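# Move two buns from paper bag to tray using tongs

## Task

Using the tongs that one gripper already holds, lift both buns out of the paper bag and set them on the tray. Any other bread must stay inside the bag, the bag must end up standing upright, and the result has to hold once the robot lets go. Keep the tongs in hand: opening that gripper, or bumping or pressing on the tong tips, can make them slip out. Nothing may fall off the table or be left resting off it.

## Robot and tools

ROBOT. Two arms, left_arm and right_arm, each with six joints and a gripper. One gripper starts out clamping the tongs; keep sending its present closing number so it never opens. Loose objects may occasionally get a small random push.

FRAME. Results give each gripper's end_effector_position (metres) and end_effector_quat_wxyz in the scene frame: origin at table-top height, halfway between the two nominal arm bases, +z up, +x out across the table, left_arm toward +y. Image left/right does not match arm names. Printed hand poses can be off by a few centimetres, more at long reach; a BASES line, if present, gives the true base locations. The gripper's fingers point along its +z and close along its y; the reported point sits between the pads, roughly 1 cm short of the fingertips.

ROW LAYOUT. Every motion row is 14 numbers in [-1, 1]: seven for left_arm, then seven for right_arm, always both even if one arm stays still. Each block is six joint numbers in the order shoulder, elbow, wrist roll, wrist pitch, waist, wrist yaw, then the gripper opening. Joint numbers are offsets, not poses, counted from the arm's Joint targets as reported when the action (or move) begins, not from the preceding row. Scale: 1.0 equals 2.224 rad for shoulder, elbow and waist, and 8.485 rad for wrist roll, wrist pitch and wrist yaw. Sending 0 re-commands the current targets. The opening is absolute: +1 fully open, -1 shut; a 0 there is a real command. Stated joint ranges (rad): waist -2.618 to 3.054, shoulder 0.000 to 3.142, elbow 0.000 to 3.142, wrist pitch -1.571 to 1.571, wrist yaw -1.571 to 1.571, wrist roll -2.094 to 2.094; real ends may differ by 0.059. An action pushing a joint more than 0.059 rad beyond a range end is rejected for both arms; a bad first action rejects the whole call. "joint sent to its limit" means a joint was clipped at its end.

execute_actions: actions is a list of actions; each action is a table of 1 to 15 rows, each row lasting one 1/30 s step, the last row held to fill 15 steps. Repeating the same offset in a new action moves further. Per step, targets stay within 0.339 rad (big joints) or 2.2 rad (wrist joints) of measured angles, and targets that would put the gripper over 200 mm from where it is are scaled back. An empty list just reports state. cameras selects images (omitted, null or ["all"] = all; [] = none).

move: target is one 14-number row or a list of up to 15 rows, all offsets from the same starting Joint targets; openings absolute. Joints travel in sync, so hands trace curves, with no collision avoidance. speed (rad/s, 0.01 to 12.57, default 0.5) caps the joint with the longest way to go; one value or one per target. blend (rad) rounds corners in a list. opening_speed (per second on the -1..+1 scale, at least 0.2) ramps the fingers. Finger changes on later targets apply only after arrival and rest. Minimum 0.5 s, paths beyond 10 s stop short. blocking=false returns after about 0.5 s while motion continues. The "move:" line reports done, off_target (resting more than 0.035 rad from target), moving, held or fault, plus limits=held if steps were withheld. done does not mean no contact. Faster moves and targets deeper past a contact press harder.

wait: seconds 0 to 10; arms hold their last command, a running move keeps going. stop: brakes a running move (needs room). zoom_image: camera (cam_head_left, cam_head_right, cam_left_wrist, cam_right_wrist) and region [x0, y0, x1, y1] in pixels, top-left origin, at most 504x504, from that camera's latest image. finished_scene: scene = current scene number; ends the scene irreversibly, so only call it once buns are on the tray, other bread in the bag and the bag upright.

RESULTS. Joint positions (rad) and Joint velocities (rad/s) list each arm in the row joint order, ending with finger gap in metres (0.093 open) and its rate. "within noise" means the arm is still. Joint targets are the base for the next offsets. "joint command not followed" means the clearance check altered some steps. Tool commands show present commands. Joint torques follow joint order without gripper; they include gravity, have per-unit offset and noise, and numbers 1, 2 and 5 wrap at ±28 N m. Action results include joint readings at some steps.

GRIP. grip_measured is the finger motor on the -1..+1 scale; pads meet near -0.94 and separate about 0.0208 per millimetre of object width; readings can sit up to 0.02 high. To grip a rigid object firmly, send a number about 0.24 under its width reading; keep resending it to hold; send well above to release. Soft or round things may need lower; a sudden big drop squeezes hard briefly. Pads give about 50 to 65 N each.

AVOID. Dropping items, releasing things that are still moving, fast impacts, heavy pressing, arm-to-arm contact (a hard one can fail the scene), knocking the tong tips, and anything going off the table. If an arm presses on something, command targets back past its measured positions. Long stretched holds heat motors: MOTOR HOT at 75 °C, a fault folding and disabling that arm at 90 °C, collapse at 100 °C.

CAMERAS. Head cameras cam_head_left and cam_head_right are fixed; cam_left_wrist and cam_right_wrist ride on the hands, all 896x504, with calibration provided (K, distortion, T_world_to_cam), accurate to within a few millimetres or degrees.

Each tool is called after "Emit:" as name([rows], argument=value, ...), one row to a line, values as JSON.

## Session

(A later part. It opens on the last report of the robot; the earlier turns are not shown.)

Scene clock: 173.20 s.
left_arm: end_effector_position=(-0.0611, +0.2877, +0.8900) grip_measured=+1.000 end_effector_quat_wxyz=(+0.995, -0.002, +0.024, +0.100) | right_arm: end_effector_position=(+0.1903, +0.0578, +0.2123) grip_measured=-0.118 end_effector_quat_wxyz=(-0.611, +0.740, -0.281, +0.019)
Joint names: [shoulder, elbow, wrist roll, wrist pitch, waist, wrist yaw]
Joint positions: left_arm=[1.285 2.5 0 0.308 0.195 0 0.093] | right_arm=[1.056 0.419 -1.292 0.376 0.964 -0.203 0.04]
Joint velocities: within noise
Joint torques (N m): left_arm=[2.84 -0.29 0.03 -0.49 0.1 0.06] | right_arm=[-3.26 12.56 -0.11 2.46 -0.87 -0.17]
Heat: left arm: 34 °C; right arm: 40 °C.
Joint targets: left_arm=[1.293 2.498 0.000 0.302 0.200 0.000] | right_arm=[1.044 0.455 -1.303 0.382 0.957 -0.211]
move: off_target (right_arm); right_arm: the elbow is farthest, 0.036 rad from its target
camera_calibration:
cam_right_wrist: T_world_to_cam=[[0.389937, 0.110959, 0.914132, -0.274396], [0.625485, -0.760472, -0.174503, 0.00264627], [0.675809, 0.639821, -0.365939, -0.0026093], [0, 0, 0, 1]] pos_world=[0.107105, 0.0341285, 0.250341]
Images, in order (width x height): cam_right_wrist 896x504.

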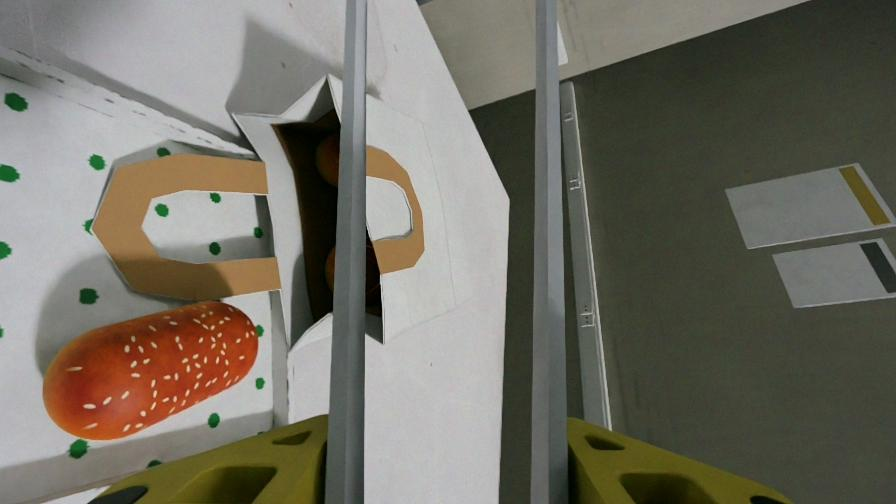

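Emit:
execute_actions(actions=[], cameras=["cam_head_left", "cam_head_right", "cam_right_wrist"])

Scene clock: 193.47 s.
left_arm: end_effector_position=(-0.0611, +0.2877, +0.8900) grip_measured=+1.000 end_effector_quat_wxyz=(+0.995, -0.002, +0.024, +0.100) | right_arm: end_effector_position=(+0.1902, +0.0578, +0.2122) grip_measured=-0.118 end_effector_quat_wxyz=(-0.611, +0.740, -0.281, +0.019)
Joint names: [shoulder, elbow, wrist roll, wrist pitch, waist, wrist yaw]
Joint positions: left_arm=[1.285 2.5 0 0.308 0.195 0 0.093] | right_arm=[1.056 0.419 -1.292 0.376 0.964 -0.203 0.04]
Joint velocities: within noise
Joint torques (N m): left_arm=[2.84 -0.34 0.04 -0.49 0.14 0.06] | right_arm=[-3.29 12.55 -0.1 2.42 -0.88 -0.17]
Heat: left arm: 34 °C; right arm: 43 °C.
Joint targets: left_arm=[1.293 2.498 0.000 0.302 0.200 0.000] | right_arm=[1.044 0.455 -1.303 0.382 0.957 -0.211]
Tool commands: left_gripper/opening=+1.0 right_gripper/opening=-0.1168
camera_calibration:
cam_right_wrist: T_world_to_cam=[[0.390306, 0.111535, 0.913904, -0.274179], [0.625408, -0.760588, -0.174272, 0.00262893], [0.675667, 0.639583, -0.366617, -0.00242116], [0, 0, 0, 1]] pos_world=[0.107005, 0.0341287, 0.250144]
Images, in order (width x height): cam_head_left 896x504, cam_head_right 896x504, cam_right_wrist 896x504.

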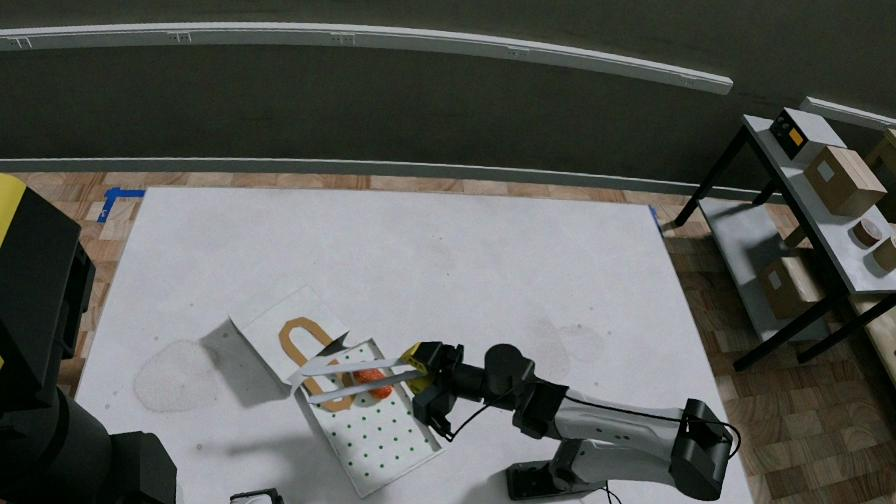

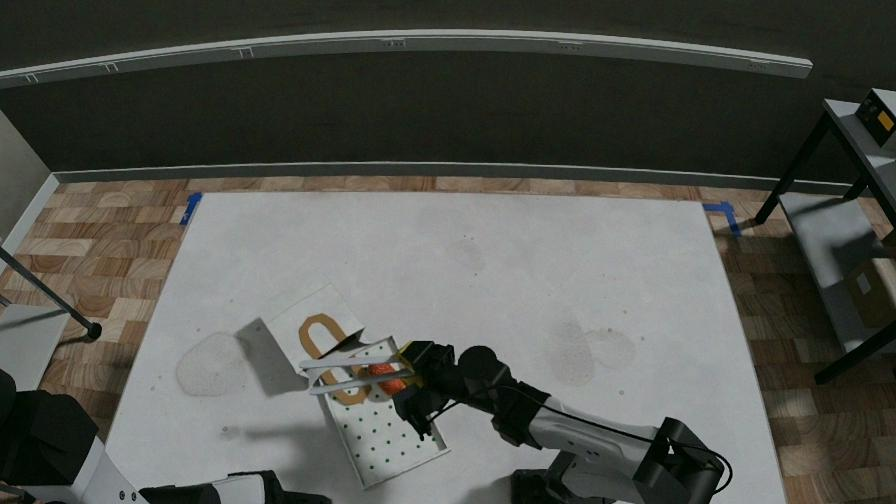

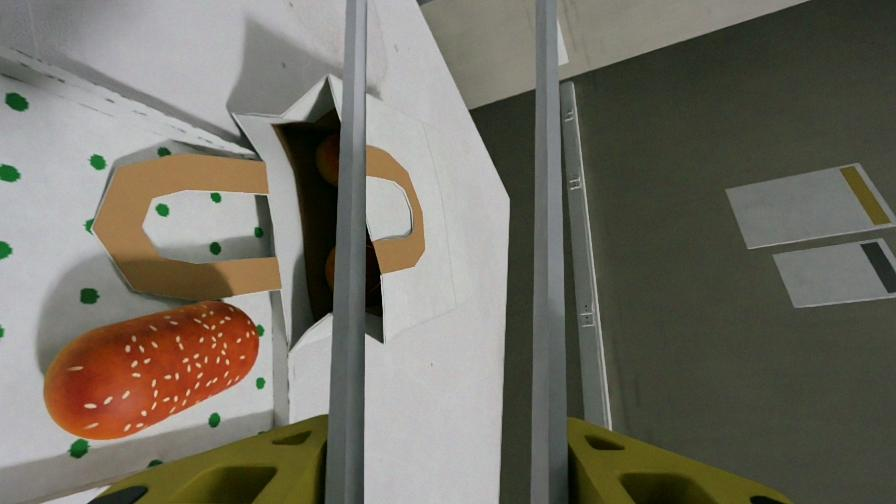

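Emit:
zoom_image(camera="cam_right_wrist", region=[220, 60, 480, 360])

Scaled by 1.680 from the camera's 896x504 image, which has a finer 1280x720 frame.

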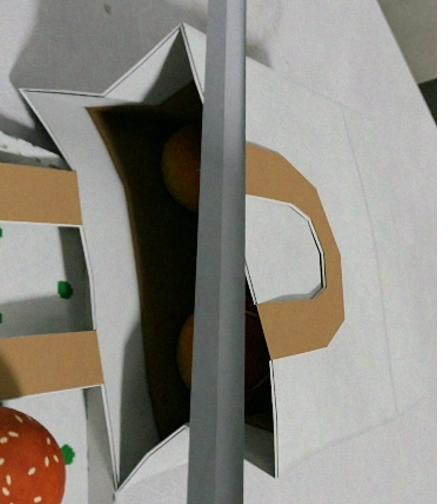

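Emit:
move(target=[0,0,0,0,0,0,1.0,0.1102,-0.0949,0,0.0453,0,0,-0.1168], speed=0.35, cameras=["cam_right_wrist", "cam_head_left"])

Scene clock: 219.87 s.
left_arm: end_effector_position=(-0.0611, +0.2877, +0.8900) grip_measured=+1.000 end_effector_quat_wxyz=(+0.995, -0.002, +0.024, +0.100) | right_arm: end_effector_position=(+0.1892, +0.0563, +0.1471) grip_measured=-0.118 end_effector_quat_wxyz=(-0.599, +0.747, -0.286, +0.016)
Joint names: [shoulder, elbow, wrist roll, wrist pitch, waist, wrist yaw]
Joint positions: left_arm=[1.285 2.5 0 0.308 0.195 0 0.093] | right_arm=[1.283 0.254 -1.292 0.738 0.964 -0.203 0.04]
Joint velocities: within noise
Joint torques (N m): left_arm=[2.84 -0.31 0.03 -0.49 0.12 0.06] | right_arm=[-2.44 6.38 -0.11 2.63 -0.85 -0.18]
Heat: left arm: 34 °C; right arm: 47 °C.
Joint targets: left_arm=[1.293 2.498 0.000 0.302 0.200 0.000] | right_arm=[1.289 0.244 -1.303 0.767 0.957 -0.211]
move: done
camera_calibration:
cam_right_wrist: T_world_to_cam=[[0.405667, 0.13376, 0.904181, -0.216999], [0.622533, -0.764749, -0.166171, -0.00961], [0.669244, 0.630292, -0.393503, -0.0189743], [0, 0, 0, 1]] pos_world=[0.10671, 0.0336359, 0.187143]
Images, in order (width x height): cam_head_left 896x504, cam_right_wrist 896x504.

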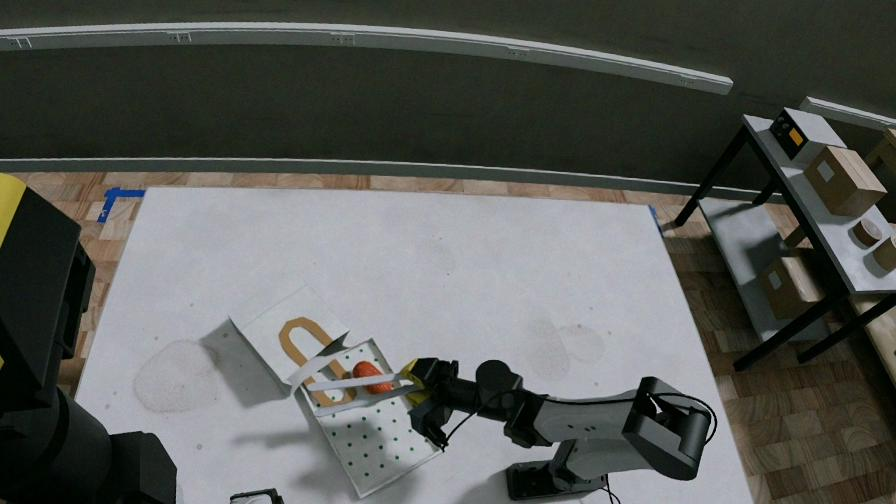

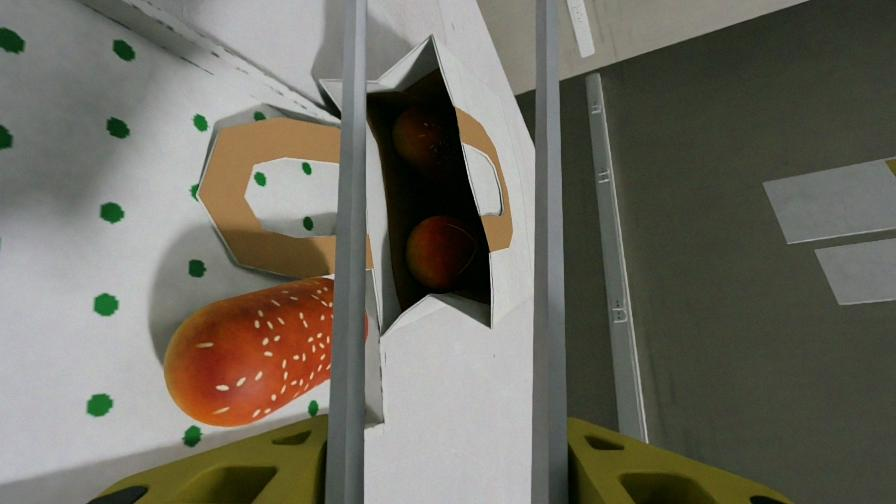

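Excellent view. Zoom into the bag.

Emit:
zoom_image(camera="cam_right_wrist", region=[350, 40, 530, 340])

Emit:
zoom_image(camera="cam_right_wrist", region=[370, 70, 490, 210])

Scaled by 1.680 from the camera's 896x504 image, which has a finer 1280x720 frame.

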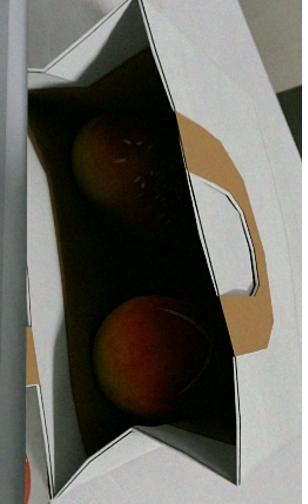

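Scaled by 3.600 from the camera's 896x504 image, which has a finer 1280x720 frame.

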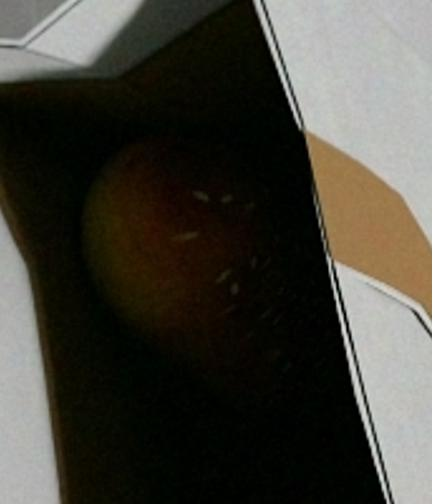

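Emit:
zoom_image(camera="cam_head_left", region=[190, 260, 470, 504])

Scaled by 1.800 from the camera's 896x504 image, which has a finer 1280x720 frame.

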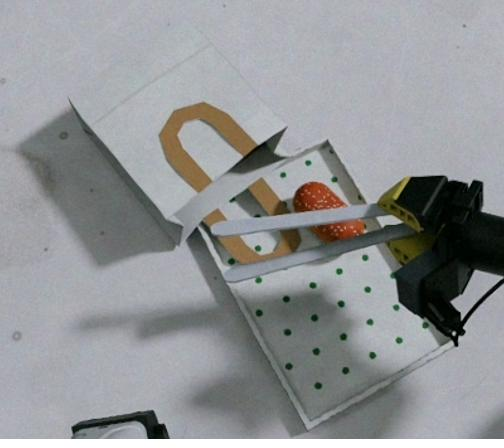

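Emit:
move([
  [0,0,0,0,0,0,1.0,-0.0625,0.2230,0.1182,-0.0986,0.1767,0.0425,-0.1168],
  [0,0,0,0,0,0,1.0,0.0099,0.2352,0.1749,-0.1258,0.1484,0.0430,-0.1168],
], speed=[0.8,0.4], blend=[0.1,0])

Scene clock: 280.47 s.
left_arm: end_effector_position=(-0.0611, +0.2877, +0.8900) grip_measured=+1.000 end_effector_quat_wxyz=(+0.995, -0.002, +0.024, +0.100) | right_arm: end_effector_position=(+0.1332, +0.0693, +0.1263) grip_measured=-0.119 end_effector_quat_wxyz=(+0.296, -0.481, +0.806, +0.175)
Joint names: [shoulder, elbow, wrist roll, wrist pitch, waist, wrist yaw]
Joint positions: left_arm=[1.285 2.5 0 0.308 0.195 0 0.093] | right_arm=[1.304 0.724 0.168 -0.302 1.294 0.145 0.04]
Joint velocities: within noise
Joint torques (N m): left_arm=[2.84 -0.32 0.04 -0.49 0.13 0.05] | right_arm=[-3.37 12.85 0.12 1.8 -0.83 0.16]
Heat: left arm: 33 °C; right arm: 47 °C.
Joint targets: left_arm=[1.293 2.498 0.000 0.302 0.200 0.000] | right_arm=[1.311 0.767 0.181 -0.300 1.287 0.154]
move: off_target (right_arm); right_arm: the elbow is farthest, 0.043 rad from its target
camera_calibration:
cam_left_wrist: T_world_to_cam=[[0.180235, -0.983528, -0.0137004, 0.301867], [0.871927, 0.166199, -0.460566, 0.452506], [0.455257, 0.0710643, 0.887519, -0.696042], [0, 0, 0, 1]] pos_world=[-0.132081, 0.271153, 0.830296]
cam_right_wrist: T_world_to_cam=[[0.887126, -0.461526, -0.00116941, -0.0856394], [-0.443024, -0.850845, -0.282476, 0.194288], [0.129375, 0.25111, -0.959274, 0.171747], [0, 0, 0, 1]] pos_world=[0.139827, 0.0826571, 0.219534]

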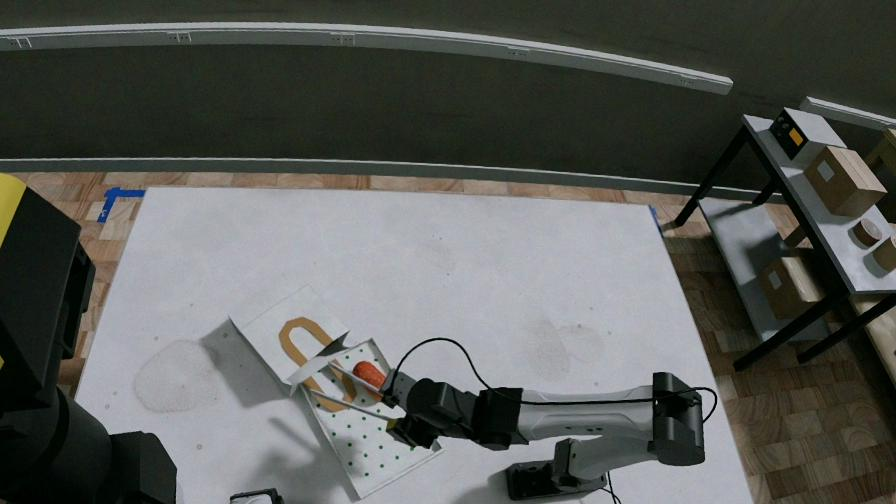

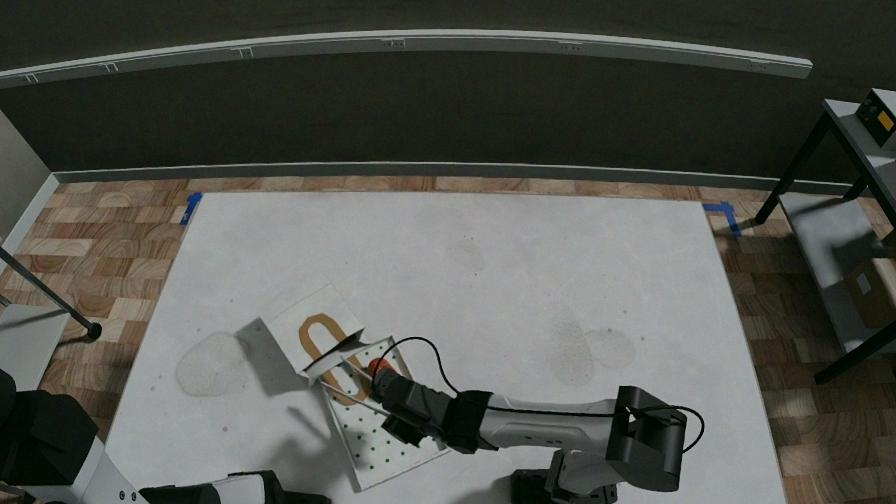

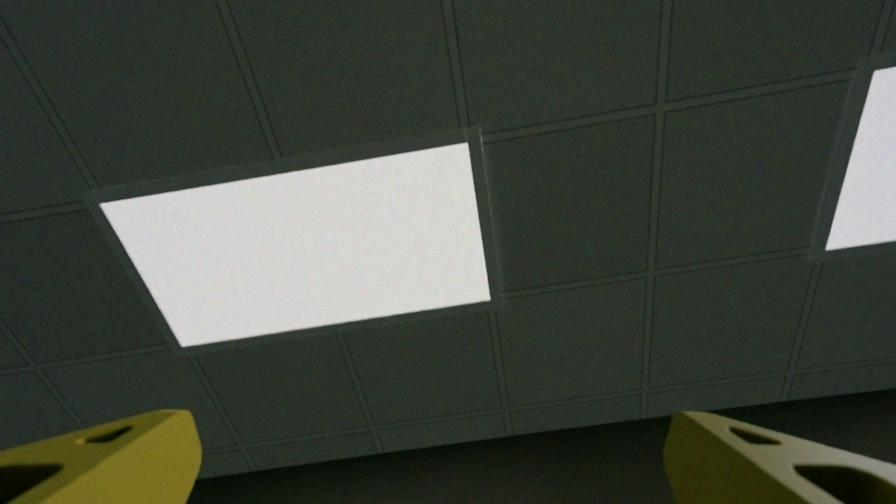

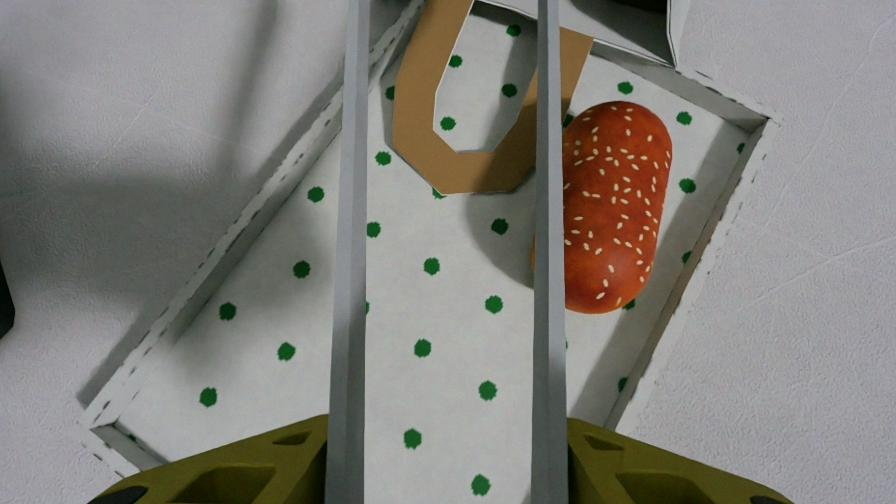

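Emit:
move(target=[0,0,0,0,0,0,1.0,0.1614,0.0980,-0.0055,0.0177,-0.0274,-0.0046,-0.1168], speed=0.2, cameras=["cam_head_left", "cam_right_wrist"])

Scene clock: 294.30 s.
left_arm: end_effector_position=(-0.0611, +0.2877, +0.8900) grip_measured=+1.000 end_effector_quat_wxyz=(+0.995, -0.002, +0.024, +0.100) | right_arm: end_effector_position=(+0.1748, +0.1372, +0.1016) grip_measured=-0.119 end_effector_quat_wxyz=(+0.294, -0.470, +0.815, +0.168)
Joint names: [shoulder, elbow, wrist roll, wrist pitch, waist, wrist yaw]
Joint positions: left_arm=[1.285 2.5 0 0.308 0.195 0 0.093] | right_arm=[1.661 0.945 0.147 -0.174 1.233 0.122 0.04]
Joint velocities: within noise
Joint torques (N m): left_arm=[2.84 -0.34 0.04 -0.49 0.1 0.06] | right_arm=[-5.9 12.18 -0.17 2 -0.88 -0.02]
Heat: left arm: 33 °C; right arm: 47 °C.
Joint targets: left_arm=[1.293 2.498 0.000 0.302 0.200 0.000] | right_arm=[1.670 0.985 0.134 -0.150 1.226 0.115]
move: off_target (right_arm); right_arm: the elbow is farthest, 0.040 rad from its target
camera_calibration:
cam_right_wrist: T_world_to_cam=[[0.872703, -0.48824, -0.00338874, -0.0848431], [-0.470658, -0.83939, -0.271855, 0.265705], [0.129886, 0.238844, -0.962332, 0.127613], [0, 0, 0, 1]] pos_world=[0.182524, 0.151127, 0.194752]
Images, in order (width x height): cam_head_left 896x504, cam_right_wrist 896x504.

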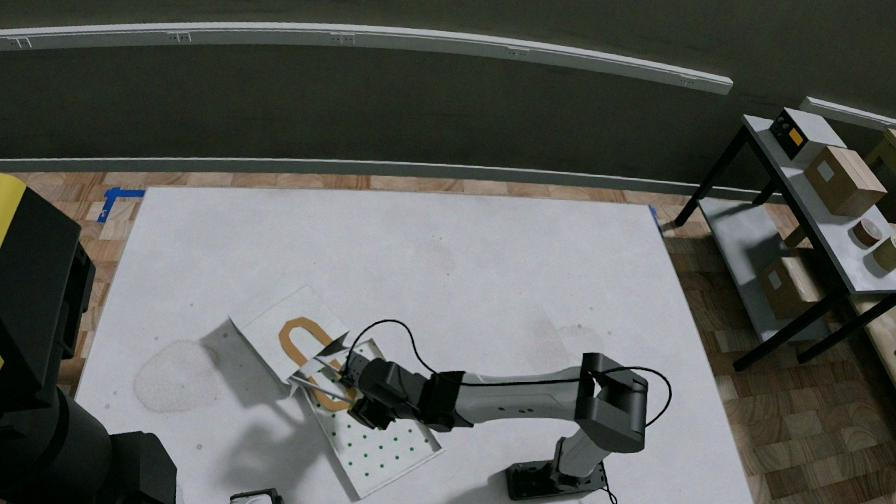

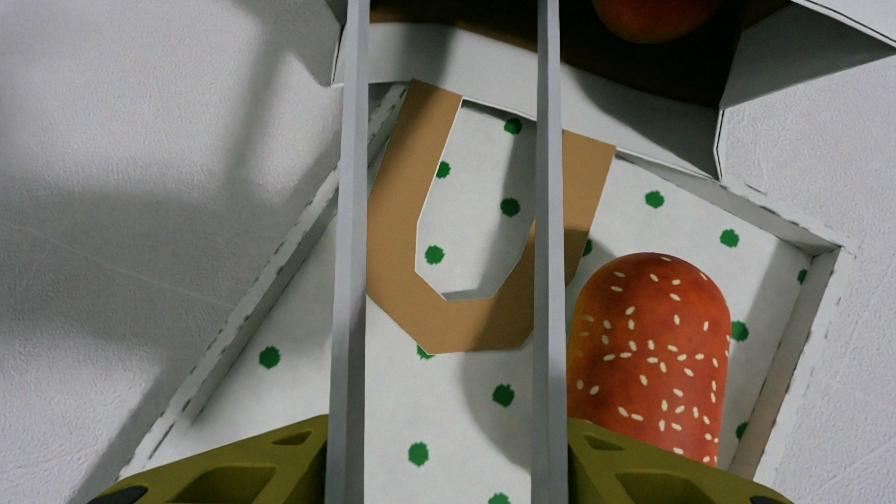

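Emit:
zoom_image(camera="cam_right_wrist", region=[280, 0, 760, 200])

Emit:
zoom_image(camera="cam_head_left", region=[210, 270, 420, 430])

Emit:
zoom_image(camera="cam_right_wrist", region=[290, 0, 420, 110])

Scaled by 1.050 from the camera's 896x504 image, which has a finer 1280x720 frame.

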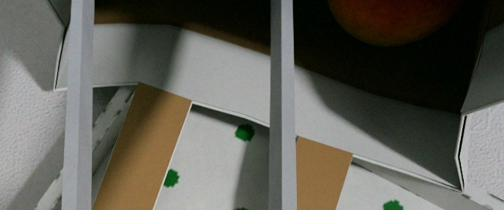

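Scaled by 2.400 from the camera's 896x504 image, which has a finer 1280x720 frame.

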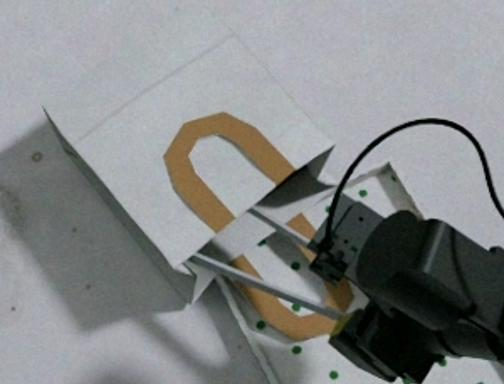

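Scaled by 3.877 from the camera's 896x504 image, which has a finer 1280x720 frame.

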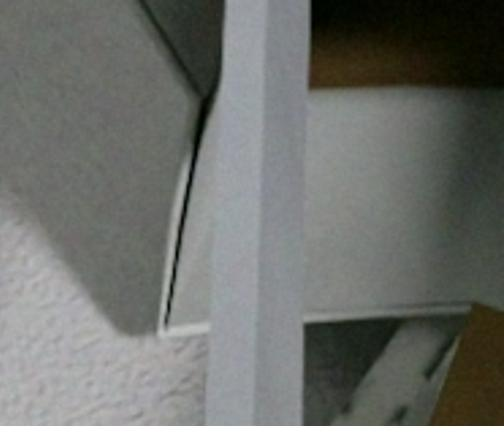

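Emit:
move(target=[0,0,0,0,0,0,1.0,0.1587,0.1522,-0.0046,0.0041,-0.0202,-0.0038,-0.1168], speed=0.13, cameras=["cam_head_left", "cam_head_right", "cam_right_wrist"])

Scene clock: 306.40 s.
left_arm: end_effector_position=(-0.0611, +0.2877, +0.8900) grip_measured=+1.000 end_effector_quat_wxyz=(+0.995, -0.002, +0.024, +0.100) | right_arm: end_effector_position=(+0.2237, +0.2153, +0.0776) grip_measured=-0.118 end_effector_quat_wxyz=(+0.302, -0.466, +0.814, +0.170)
Joint names: [shoulder, elbow, wrist roll, wrist pitch, waist, wrist yaw]
Joint positions: left_arm=[1.285 2.5 0 0.308 0.195 0 0.093] | right_arm=[2.01 1.283 0.112 -0.142 1.186 0.1 0.04]
Joint velocities: within noise
Joint torques (N m): left_arm=[2.86 -0.32 0.03 -0.5 0.13 0.06] | right_arm=[-8.47 12.29 -0.23 2.11 -0.62 -0.16]
Heat: left arm: 33 °C; right arm: 48 °C.
Joint targets: left_arm=[1.293 2.498 0.000 0.302 0.200 0.000] | right_arm=[2.023 1.323 0.095 -0.115 1.182 0.082]
move: off_target (right_arm); right_arm: the elbow is farthest, 0.041 rad from its target
camera_calibration:
cam_right_wrist: T_world_to_cam=[[0.869628, -0.493707, -0.0000946087, -0.0878571], [-0.472849, -0.832835, -0.28775, 0.348055], [0.141985, 0.25028, -0.957706, 0.0739064], [0, 0, 0, 1]] pos_world=[0.230487, 0.227999, 0.170925]
Images, in order (width x height): cam_head_left 896x504, cam_head_right 896x504, cam_right_wrist 896x504.

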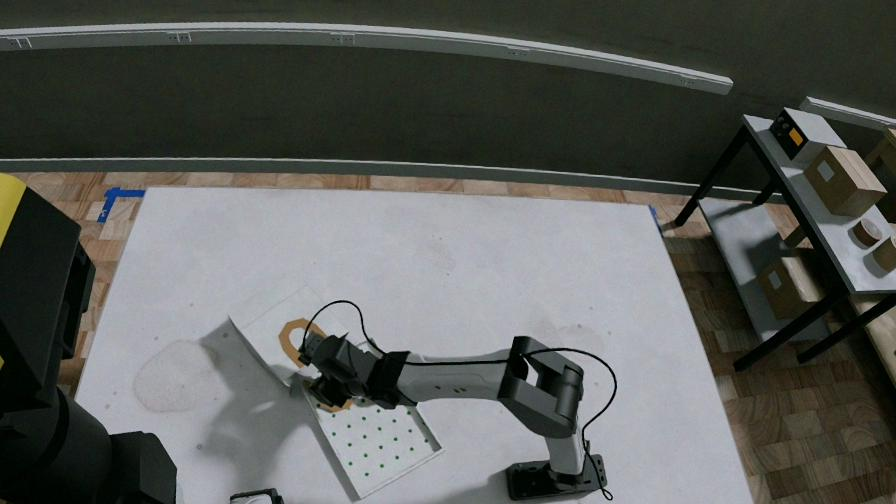

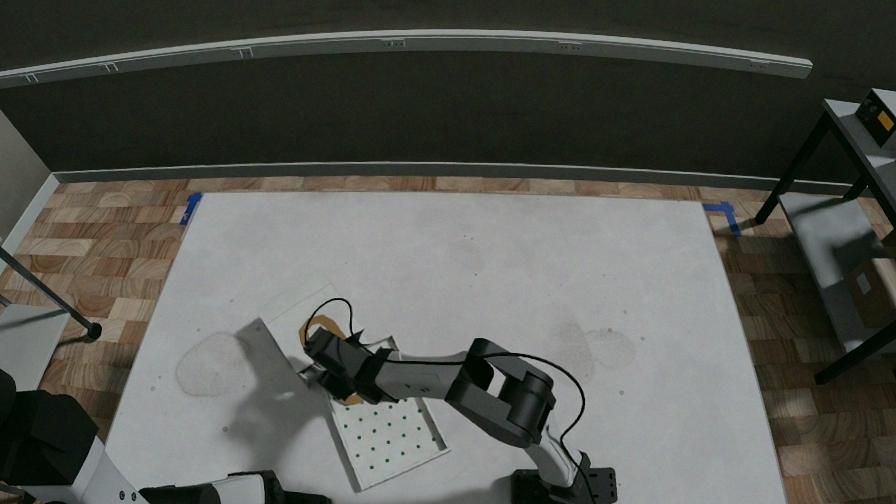

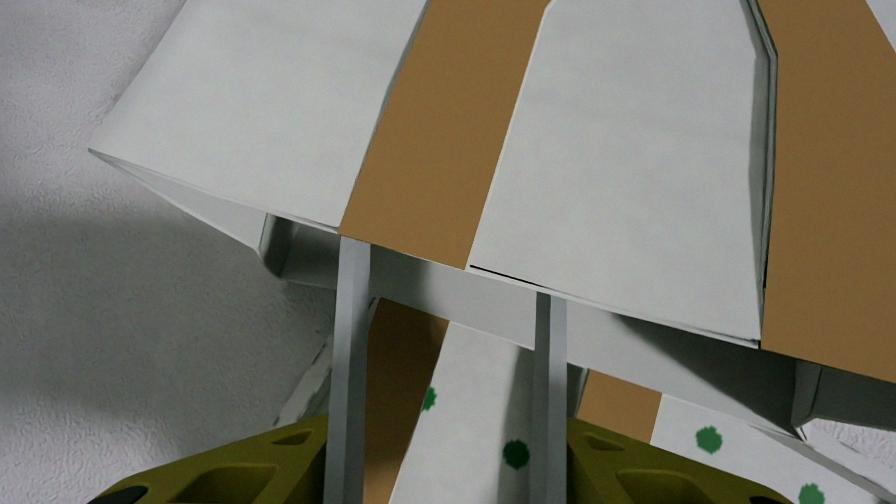

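Emit:
move([
  [0,0,0,0,0,0,1.0,0.0108,0.0153,-0.0009,-0.0004,0,-0.0013,-0.1168],
  [0,0,0,0,0,0,1.0,0.0108,0.0153,-0.0009,-0.0004,0,-0.0013,-0.3],
], speed=0.1, opening_speed=0.2, cameras=["cam_right_wrist"])

Scene clock: 315.93 s.
left_arm: end_effector_position=(-0.0611, +0.2877, +0.8900) grip_measured=+1.000 end_effector_quat_wxyz=(+0.995, -0.002, +0.024, +0.100) | right_arm: end_effector_position=(+0.2246, +0.2246, +0.0785) grip_measured=-0.293 end_effector_quat_wxyz=(+0.302, -0.472, +0.809, +0.177)
Joint names: [shoulder, elbow, wrist roll, wrist pitch, waist, wrist yaw]
Joint positions: left_arm=[1.285 2.5 0 0.308 0.195 0 0.093] | right_arm=[2.034 1.317 0.102 -0.142 1.186 0.085 0.031]
Joint velocities: within noise
Joint torques (N m): left_arm=[2.82 -0.34 0.03 -0.49 0.1 0.06] | right_arm=[-8.66 12.31 -0.21 2.08 -0.62 -0.11]
Heat: left arm: 33 °C; right arm: 48 °C.
Joint targets: left_arm=[1.293 2.498 0.000 0.302 0.200 0.000] | right_arm=[2.047 1.358 0.087 -0.119 1.182 0.071]
move: off_target (right_arm); target 2's new numbers were sent with right_arm's elbow 0.041 rad from that target; right_arm: the elbow is farthest, 0.040 rad from its target
camera_calibration:
cam_right_wrist: T_world_to_cam=[[0.878241, -0.478169, -0.00680245, -0.0889139], [-0.458522, -0.837945, -0.295982, 0.355098], [0.135829, 0.263063, -0.955169, 0.0706899], [0, 0, 0, 1]] pos_world=[0.231306, 0.236441, 0.172019]
Images, in order (width x height): cam_right_wrist 896x504.

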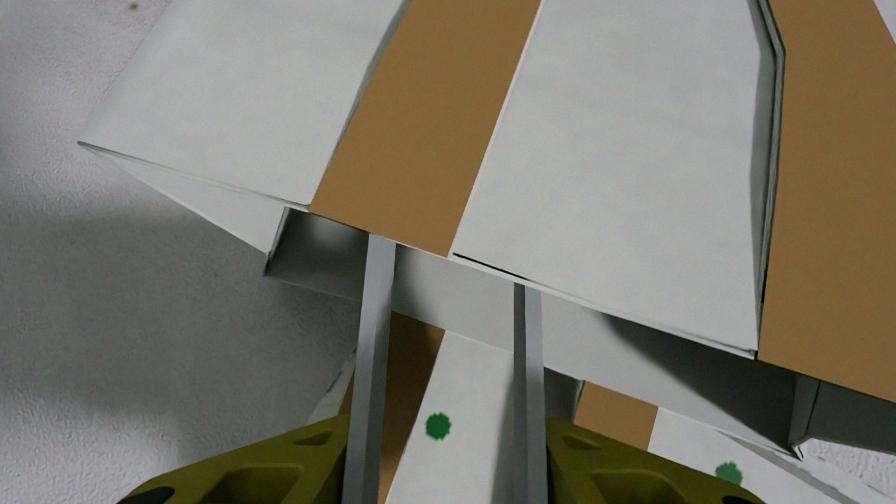

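Emit:
move(target=[0,0,0,0,0,0,1.0,0,0,0,0,0,0,-0.45], speed=0.1, opening_speed=0.2, cameras=["cam_right_wrist"])

Scene clock: 321.43 s.
left_arm: end_effector_position=(-0.0611, +0.2877, +0.8900) grip_measured=+1.000 end_effector_quat_wxyz=(+0.995, -0.002, +0.024, +0.100) | right_arm: end_effector_position=(+0.2246, +0.2247, +0.0787) grip_measured=-0.448 end_effector_quat_wxyz=(+0.302, -0.472, +0.809, +0.178)
Joint names: [shoulder, elbow, wrist roll, wrist pitch, waist, wrist yaw]
Joint positions: left_arm=[1.285 2.5 0 0.308 0.195 0 0.093] | right_arm=[2.034 1.317 0.102 -0.142 1.186 0.085 0.024]
Joint velocities: within noise
Joint torques (N m): left_arm=[2.85 -0.35 0.04 -0.5 0.12 0.06] | right_arm=[-8.68 12.29 -0.2 2.08 -0.62 -0.12]
Heat: left arm: 33 °C; right arm: 48 °C.
Joint targets: left_arm=[1.293 2.498 0.000 0.302 0.200 0.000] | right_arm=[2.047 1.358 0.088 -0.119 1.182 0.071]
move: off_target (right_arm); right_arm: the elbow is farthest, 0.041 rad from its target
camera_calibration:
cam_right_wrist: T_world_to_cam=[[0.878216, -0.478215, -0.00678531, -0.0889388], [-0.458511, -0.837826, -0.296338, 0.355316], [0.136028, 0.26336, -0.955059, 0.0707056], [0, 0, 0, 1]] pos_world=[0.231406, 0.23654, 0.172218]
Images, in order (width x height): cam_right_wrist 896x504.

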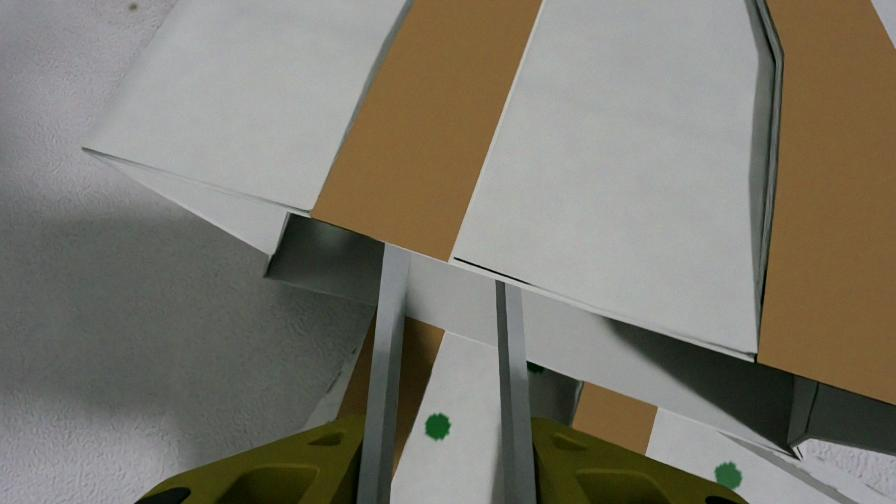

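Emit:
move(target=[0,0,0,0,0,0,1.0,-0.1924,-0.1893,0.0067,-0.0071,0.0175,0.0062,-0.45], speed=0.13, cameras=["cam_head_left", "cam_right_wrist"])

Scene clock: 332.13 s.
left_arm: end_effector_position=(-0.0611, +0.2877, +0.8900) grip_measured=+1.000 end_effector_quat_wxyz=(+0.995, -0.002, +0.024, +0.100) | right_arm: end_effector_position=(+0.1806, +0.1330, +0.1027) grip_measured=-0.449 end_effector_quat_wxyz=(+0.291, -0.470, +0.817, +0.165)
Joint names: [shoulder, elbow, wrist roll, wrist pitch, waist, wrist yaw]
Joint positions: left_arm=[1.285 2.5 0 0.308 0.195 0 0.093] | right_arm=[1.654 0.948 0.132 -0.19 1.213 0.113 0.024]
Joint velocities: left_arm=[within noise] | right_arm=[-0.007 -0.002 0.037 0.007 -0.007 -0.007 0.009]
Joint torques (N m): left_arm=[2.82 -0.34 0.03 -0.49 0.13 0.06] | right_arm=[-9.63 6.97 0.14 1.92 0.49 0.11]
Heat: left arm: 33 °C; right arm: 48 °C.
Joint targets: left_arm=[1.293 2.498 0.000 0.302 0.200 0.000] | right_arm=[1.619 0.937 0.145 -0.179 1.220 0.124]
move: done
camera_calibration:
cam_right_wrist: T_world_to_cam=[[0.871405, -0.490564, 0.000393552, -0.0919224], [-0.473028, -0.840467, -0.26431, 0.265019], [0.129992, 0.230135, -0.964438, 0.13031], [0, 0, 0, 1]] pos_world=[0.188524, 0.147657, 0.195759]
Images, in order (width x height): cam_head_left 896x504, cam_right_wrist 896x504.

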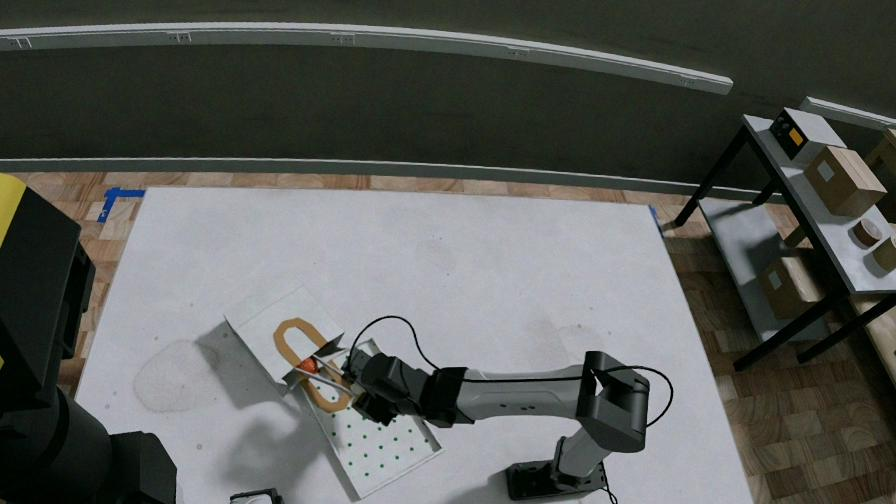

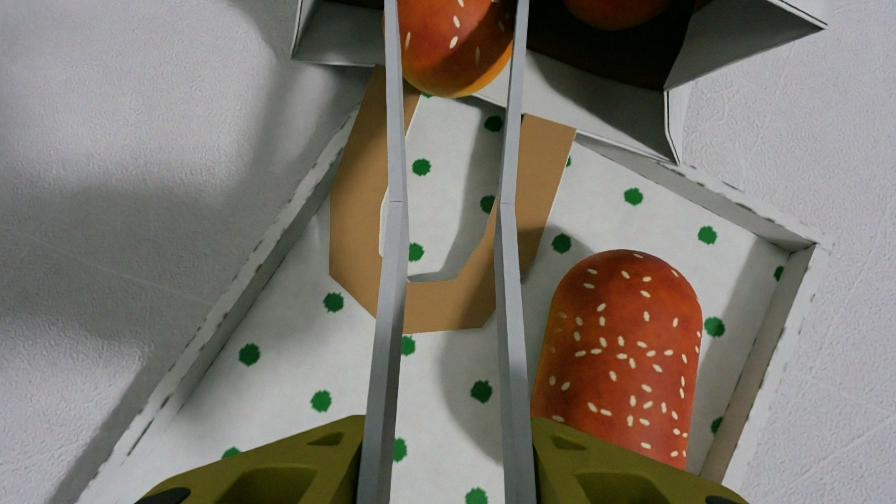

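Emit:
move([
  [0,0,0,0,0,0,1.0,-0.1605,-0.0994,0.0054,-0.0131,0.0333,0.0048,-0.45],
  [0,0,0,0,0,0,1.0,-0.2918,-0.1066,0.0126,-0.0482,0.0683,0.0107,-0.45],
  [0,0,0,0,0,0,1.0,-0.3233,-0.0043,-0.0171,-0.1042,0.0288,-0.0158,-0.45],
], speed=[0.14,0.25,0.35], blend=[0.05,0.08,0], cameras=["cam_head_left", "cam_head_right", "cam_right_wrist"])

Scene clock: 353.73 s.
left_arm: end_effector_position=(-0.0611, +0.2877, +0.8900) grip_measured=+1.000 end_effector_quat_wxyz=(+0.995, -0.002, +0.024, +0.100) | right_arm: end_effector_position=(+0.0761, -0.0447, +0.1887) grip_measured=-0.448 end_effector_quat_wxyz=(+0.187, -0.581, +0.779, +0.144)
Joint names: [shoulder, elbow, wrist roll, wrist pitch, waist, wrist yaw]
Joint positions: left_arm=[1.285 2.5 0 0.308 0.195 0 0.093] | right_arm=[0.911 0.887 0.012 -1.069 1.292 -0.002 0.024]
Joint velocities: within noise
Joint torques (N m): left_arm=[2.82 -0.34 0.04 -0.49 0.12 0.06] | right_arm=[-1.74 12.48 -0.22 1.51 -0.91 -0.11]
Heat: left arm: 33 °C; right arm: 48 °C.
Joint targets: left_arm=[1.293 2.498 0.000 0.302 0.200 0.000] | right_arm=[0.900 0.927 -0.001 -1.063 1.284 -0.010]
move: off_target (right_arm); right_arm: the elbow is farthest, 0.041 rad from its target
camera_calibration:
cam_right_wrist: T_world_to_cam=[[0.963045, -0.268911, -0.0152034, -0.082112], [-0.269332, -0.961014, -0.0625539, 0.0300518], [0.00221077, 0.064337, -0.997926, 0.276332], [0, 0, 0, 1]] pos_world=[0.0865605, -0.010979, 0.27639]
Images, in order (width x height): cam_head_left 896x504, cam_head_right 896x504, cam_right_wrist 896x504.

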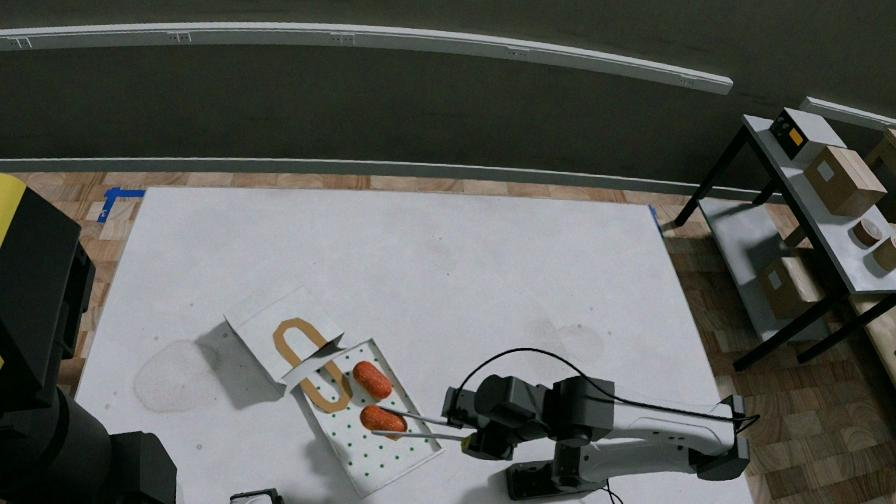

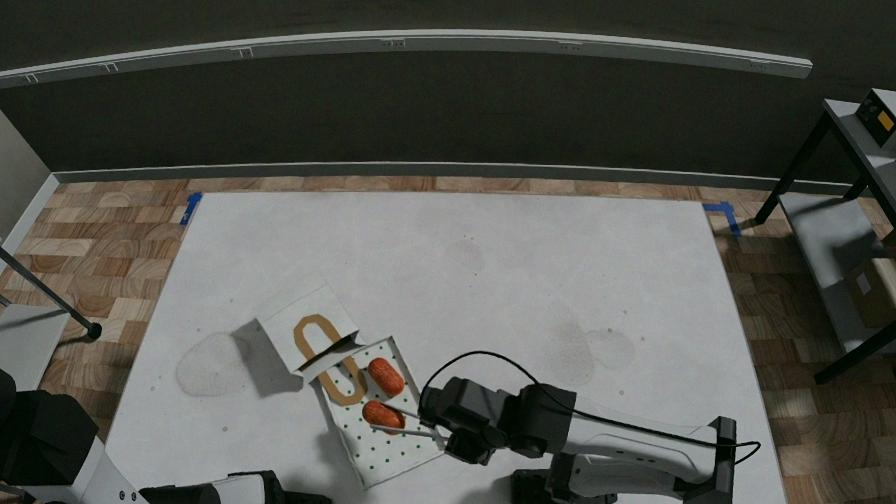

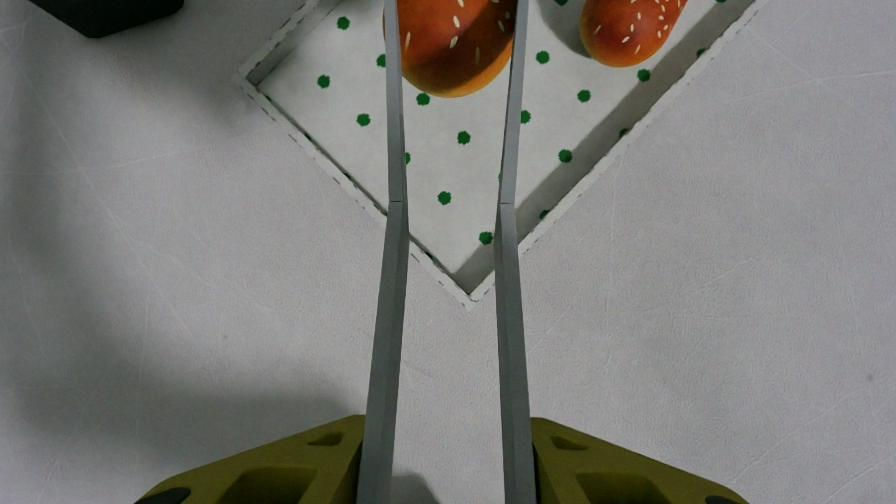

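Emit:
move(target=[0,0,0,0,0,0,1.0,0.0157,-0.1511,0,0.0326,0,0,-0.45], speed=0.15, cameras=["cam_head_left", "cam_right_wrist"])

Scene clock: 361.30 s.
left_arm: end_effector_position=(-0.0611, +0.2877, +0.8900) grip_measured=+1.000 end_effector_quat_wxyz=(+0.995, -0.002, +0.024, +0.100) | right_arm: end_effector_position=(+0.0766, -0.0424, +0.1146) grip_measured=-0.449 end_effector_quat_wxyz=(+0.176, -0.583, +0.781, +0.137)
Joint names: [shoulder, elbow, wrist roll, wrist pitch, waist, wrist yaw]
Joint positions: left_arm=[1.285 2.5 0 0.308 0.195 0 0.093] | right_arm=[0.926 0.608 0.012 -0.803 1.292 -0.003 0.024]
Joint velocities: left_arm=[within noise] | right_arm=[-0.007 -0.002 -0.037 -0.022 -0.012 -0.037 0.011]
Joint torques (N m): left_arm=[2.81 -0.32 0.03 -0.49 0.12 0.06] | right_arm=[-0.27 6.75 -0.19 1.54 -0.85 -0.11]
Heat: left arm: 33 °C; right arm: 47 °C.
Joint targets: left_arm=[1.293 2.498 0.000 0.302 0.200 0.000] | right_arm=[0.935 0.591 0.000 -0.787 1.284 -0.010]
move: done
camera_calibration:
cam_right_wrist: T_world_to_cam=[[0.963236, -0.268182, -0.0159879, -0.0829617], [-0.268591, -0.962617, -0.0350409, 0.0244457], [-0.00599292, 0.0380468, -0.999258, 0.20183], [0, 0, 0, 1]] pos_world=[0.0876871, -0.006396, 0.20121]
Images, in order (width x height): cam_head_left 896x504, cam_right_wrist 896x504.

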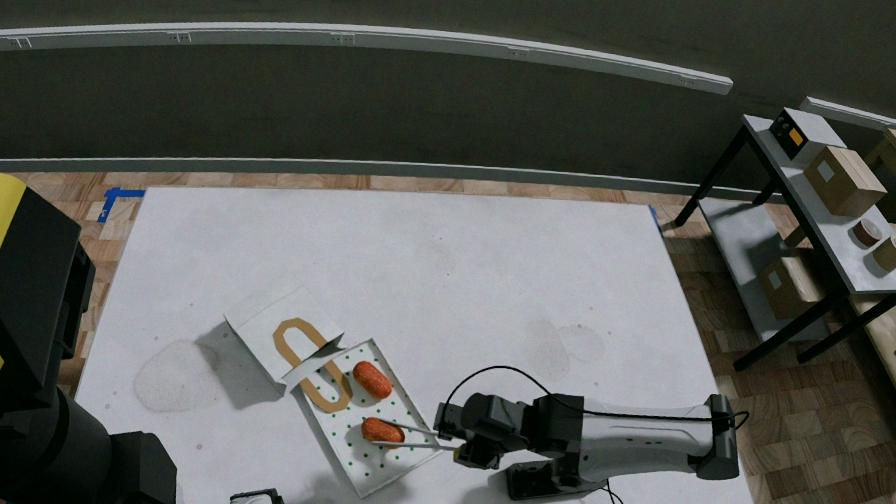

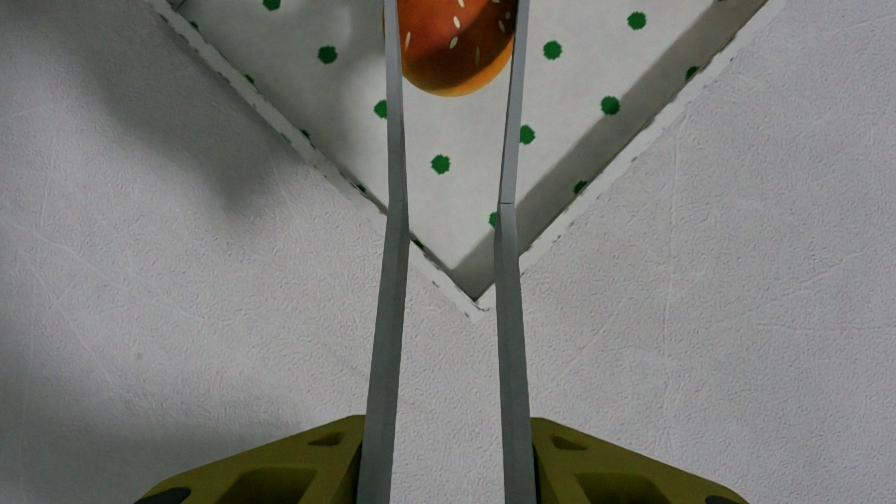

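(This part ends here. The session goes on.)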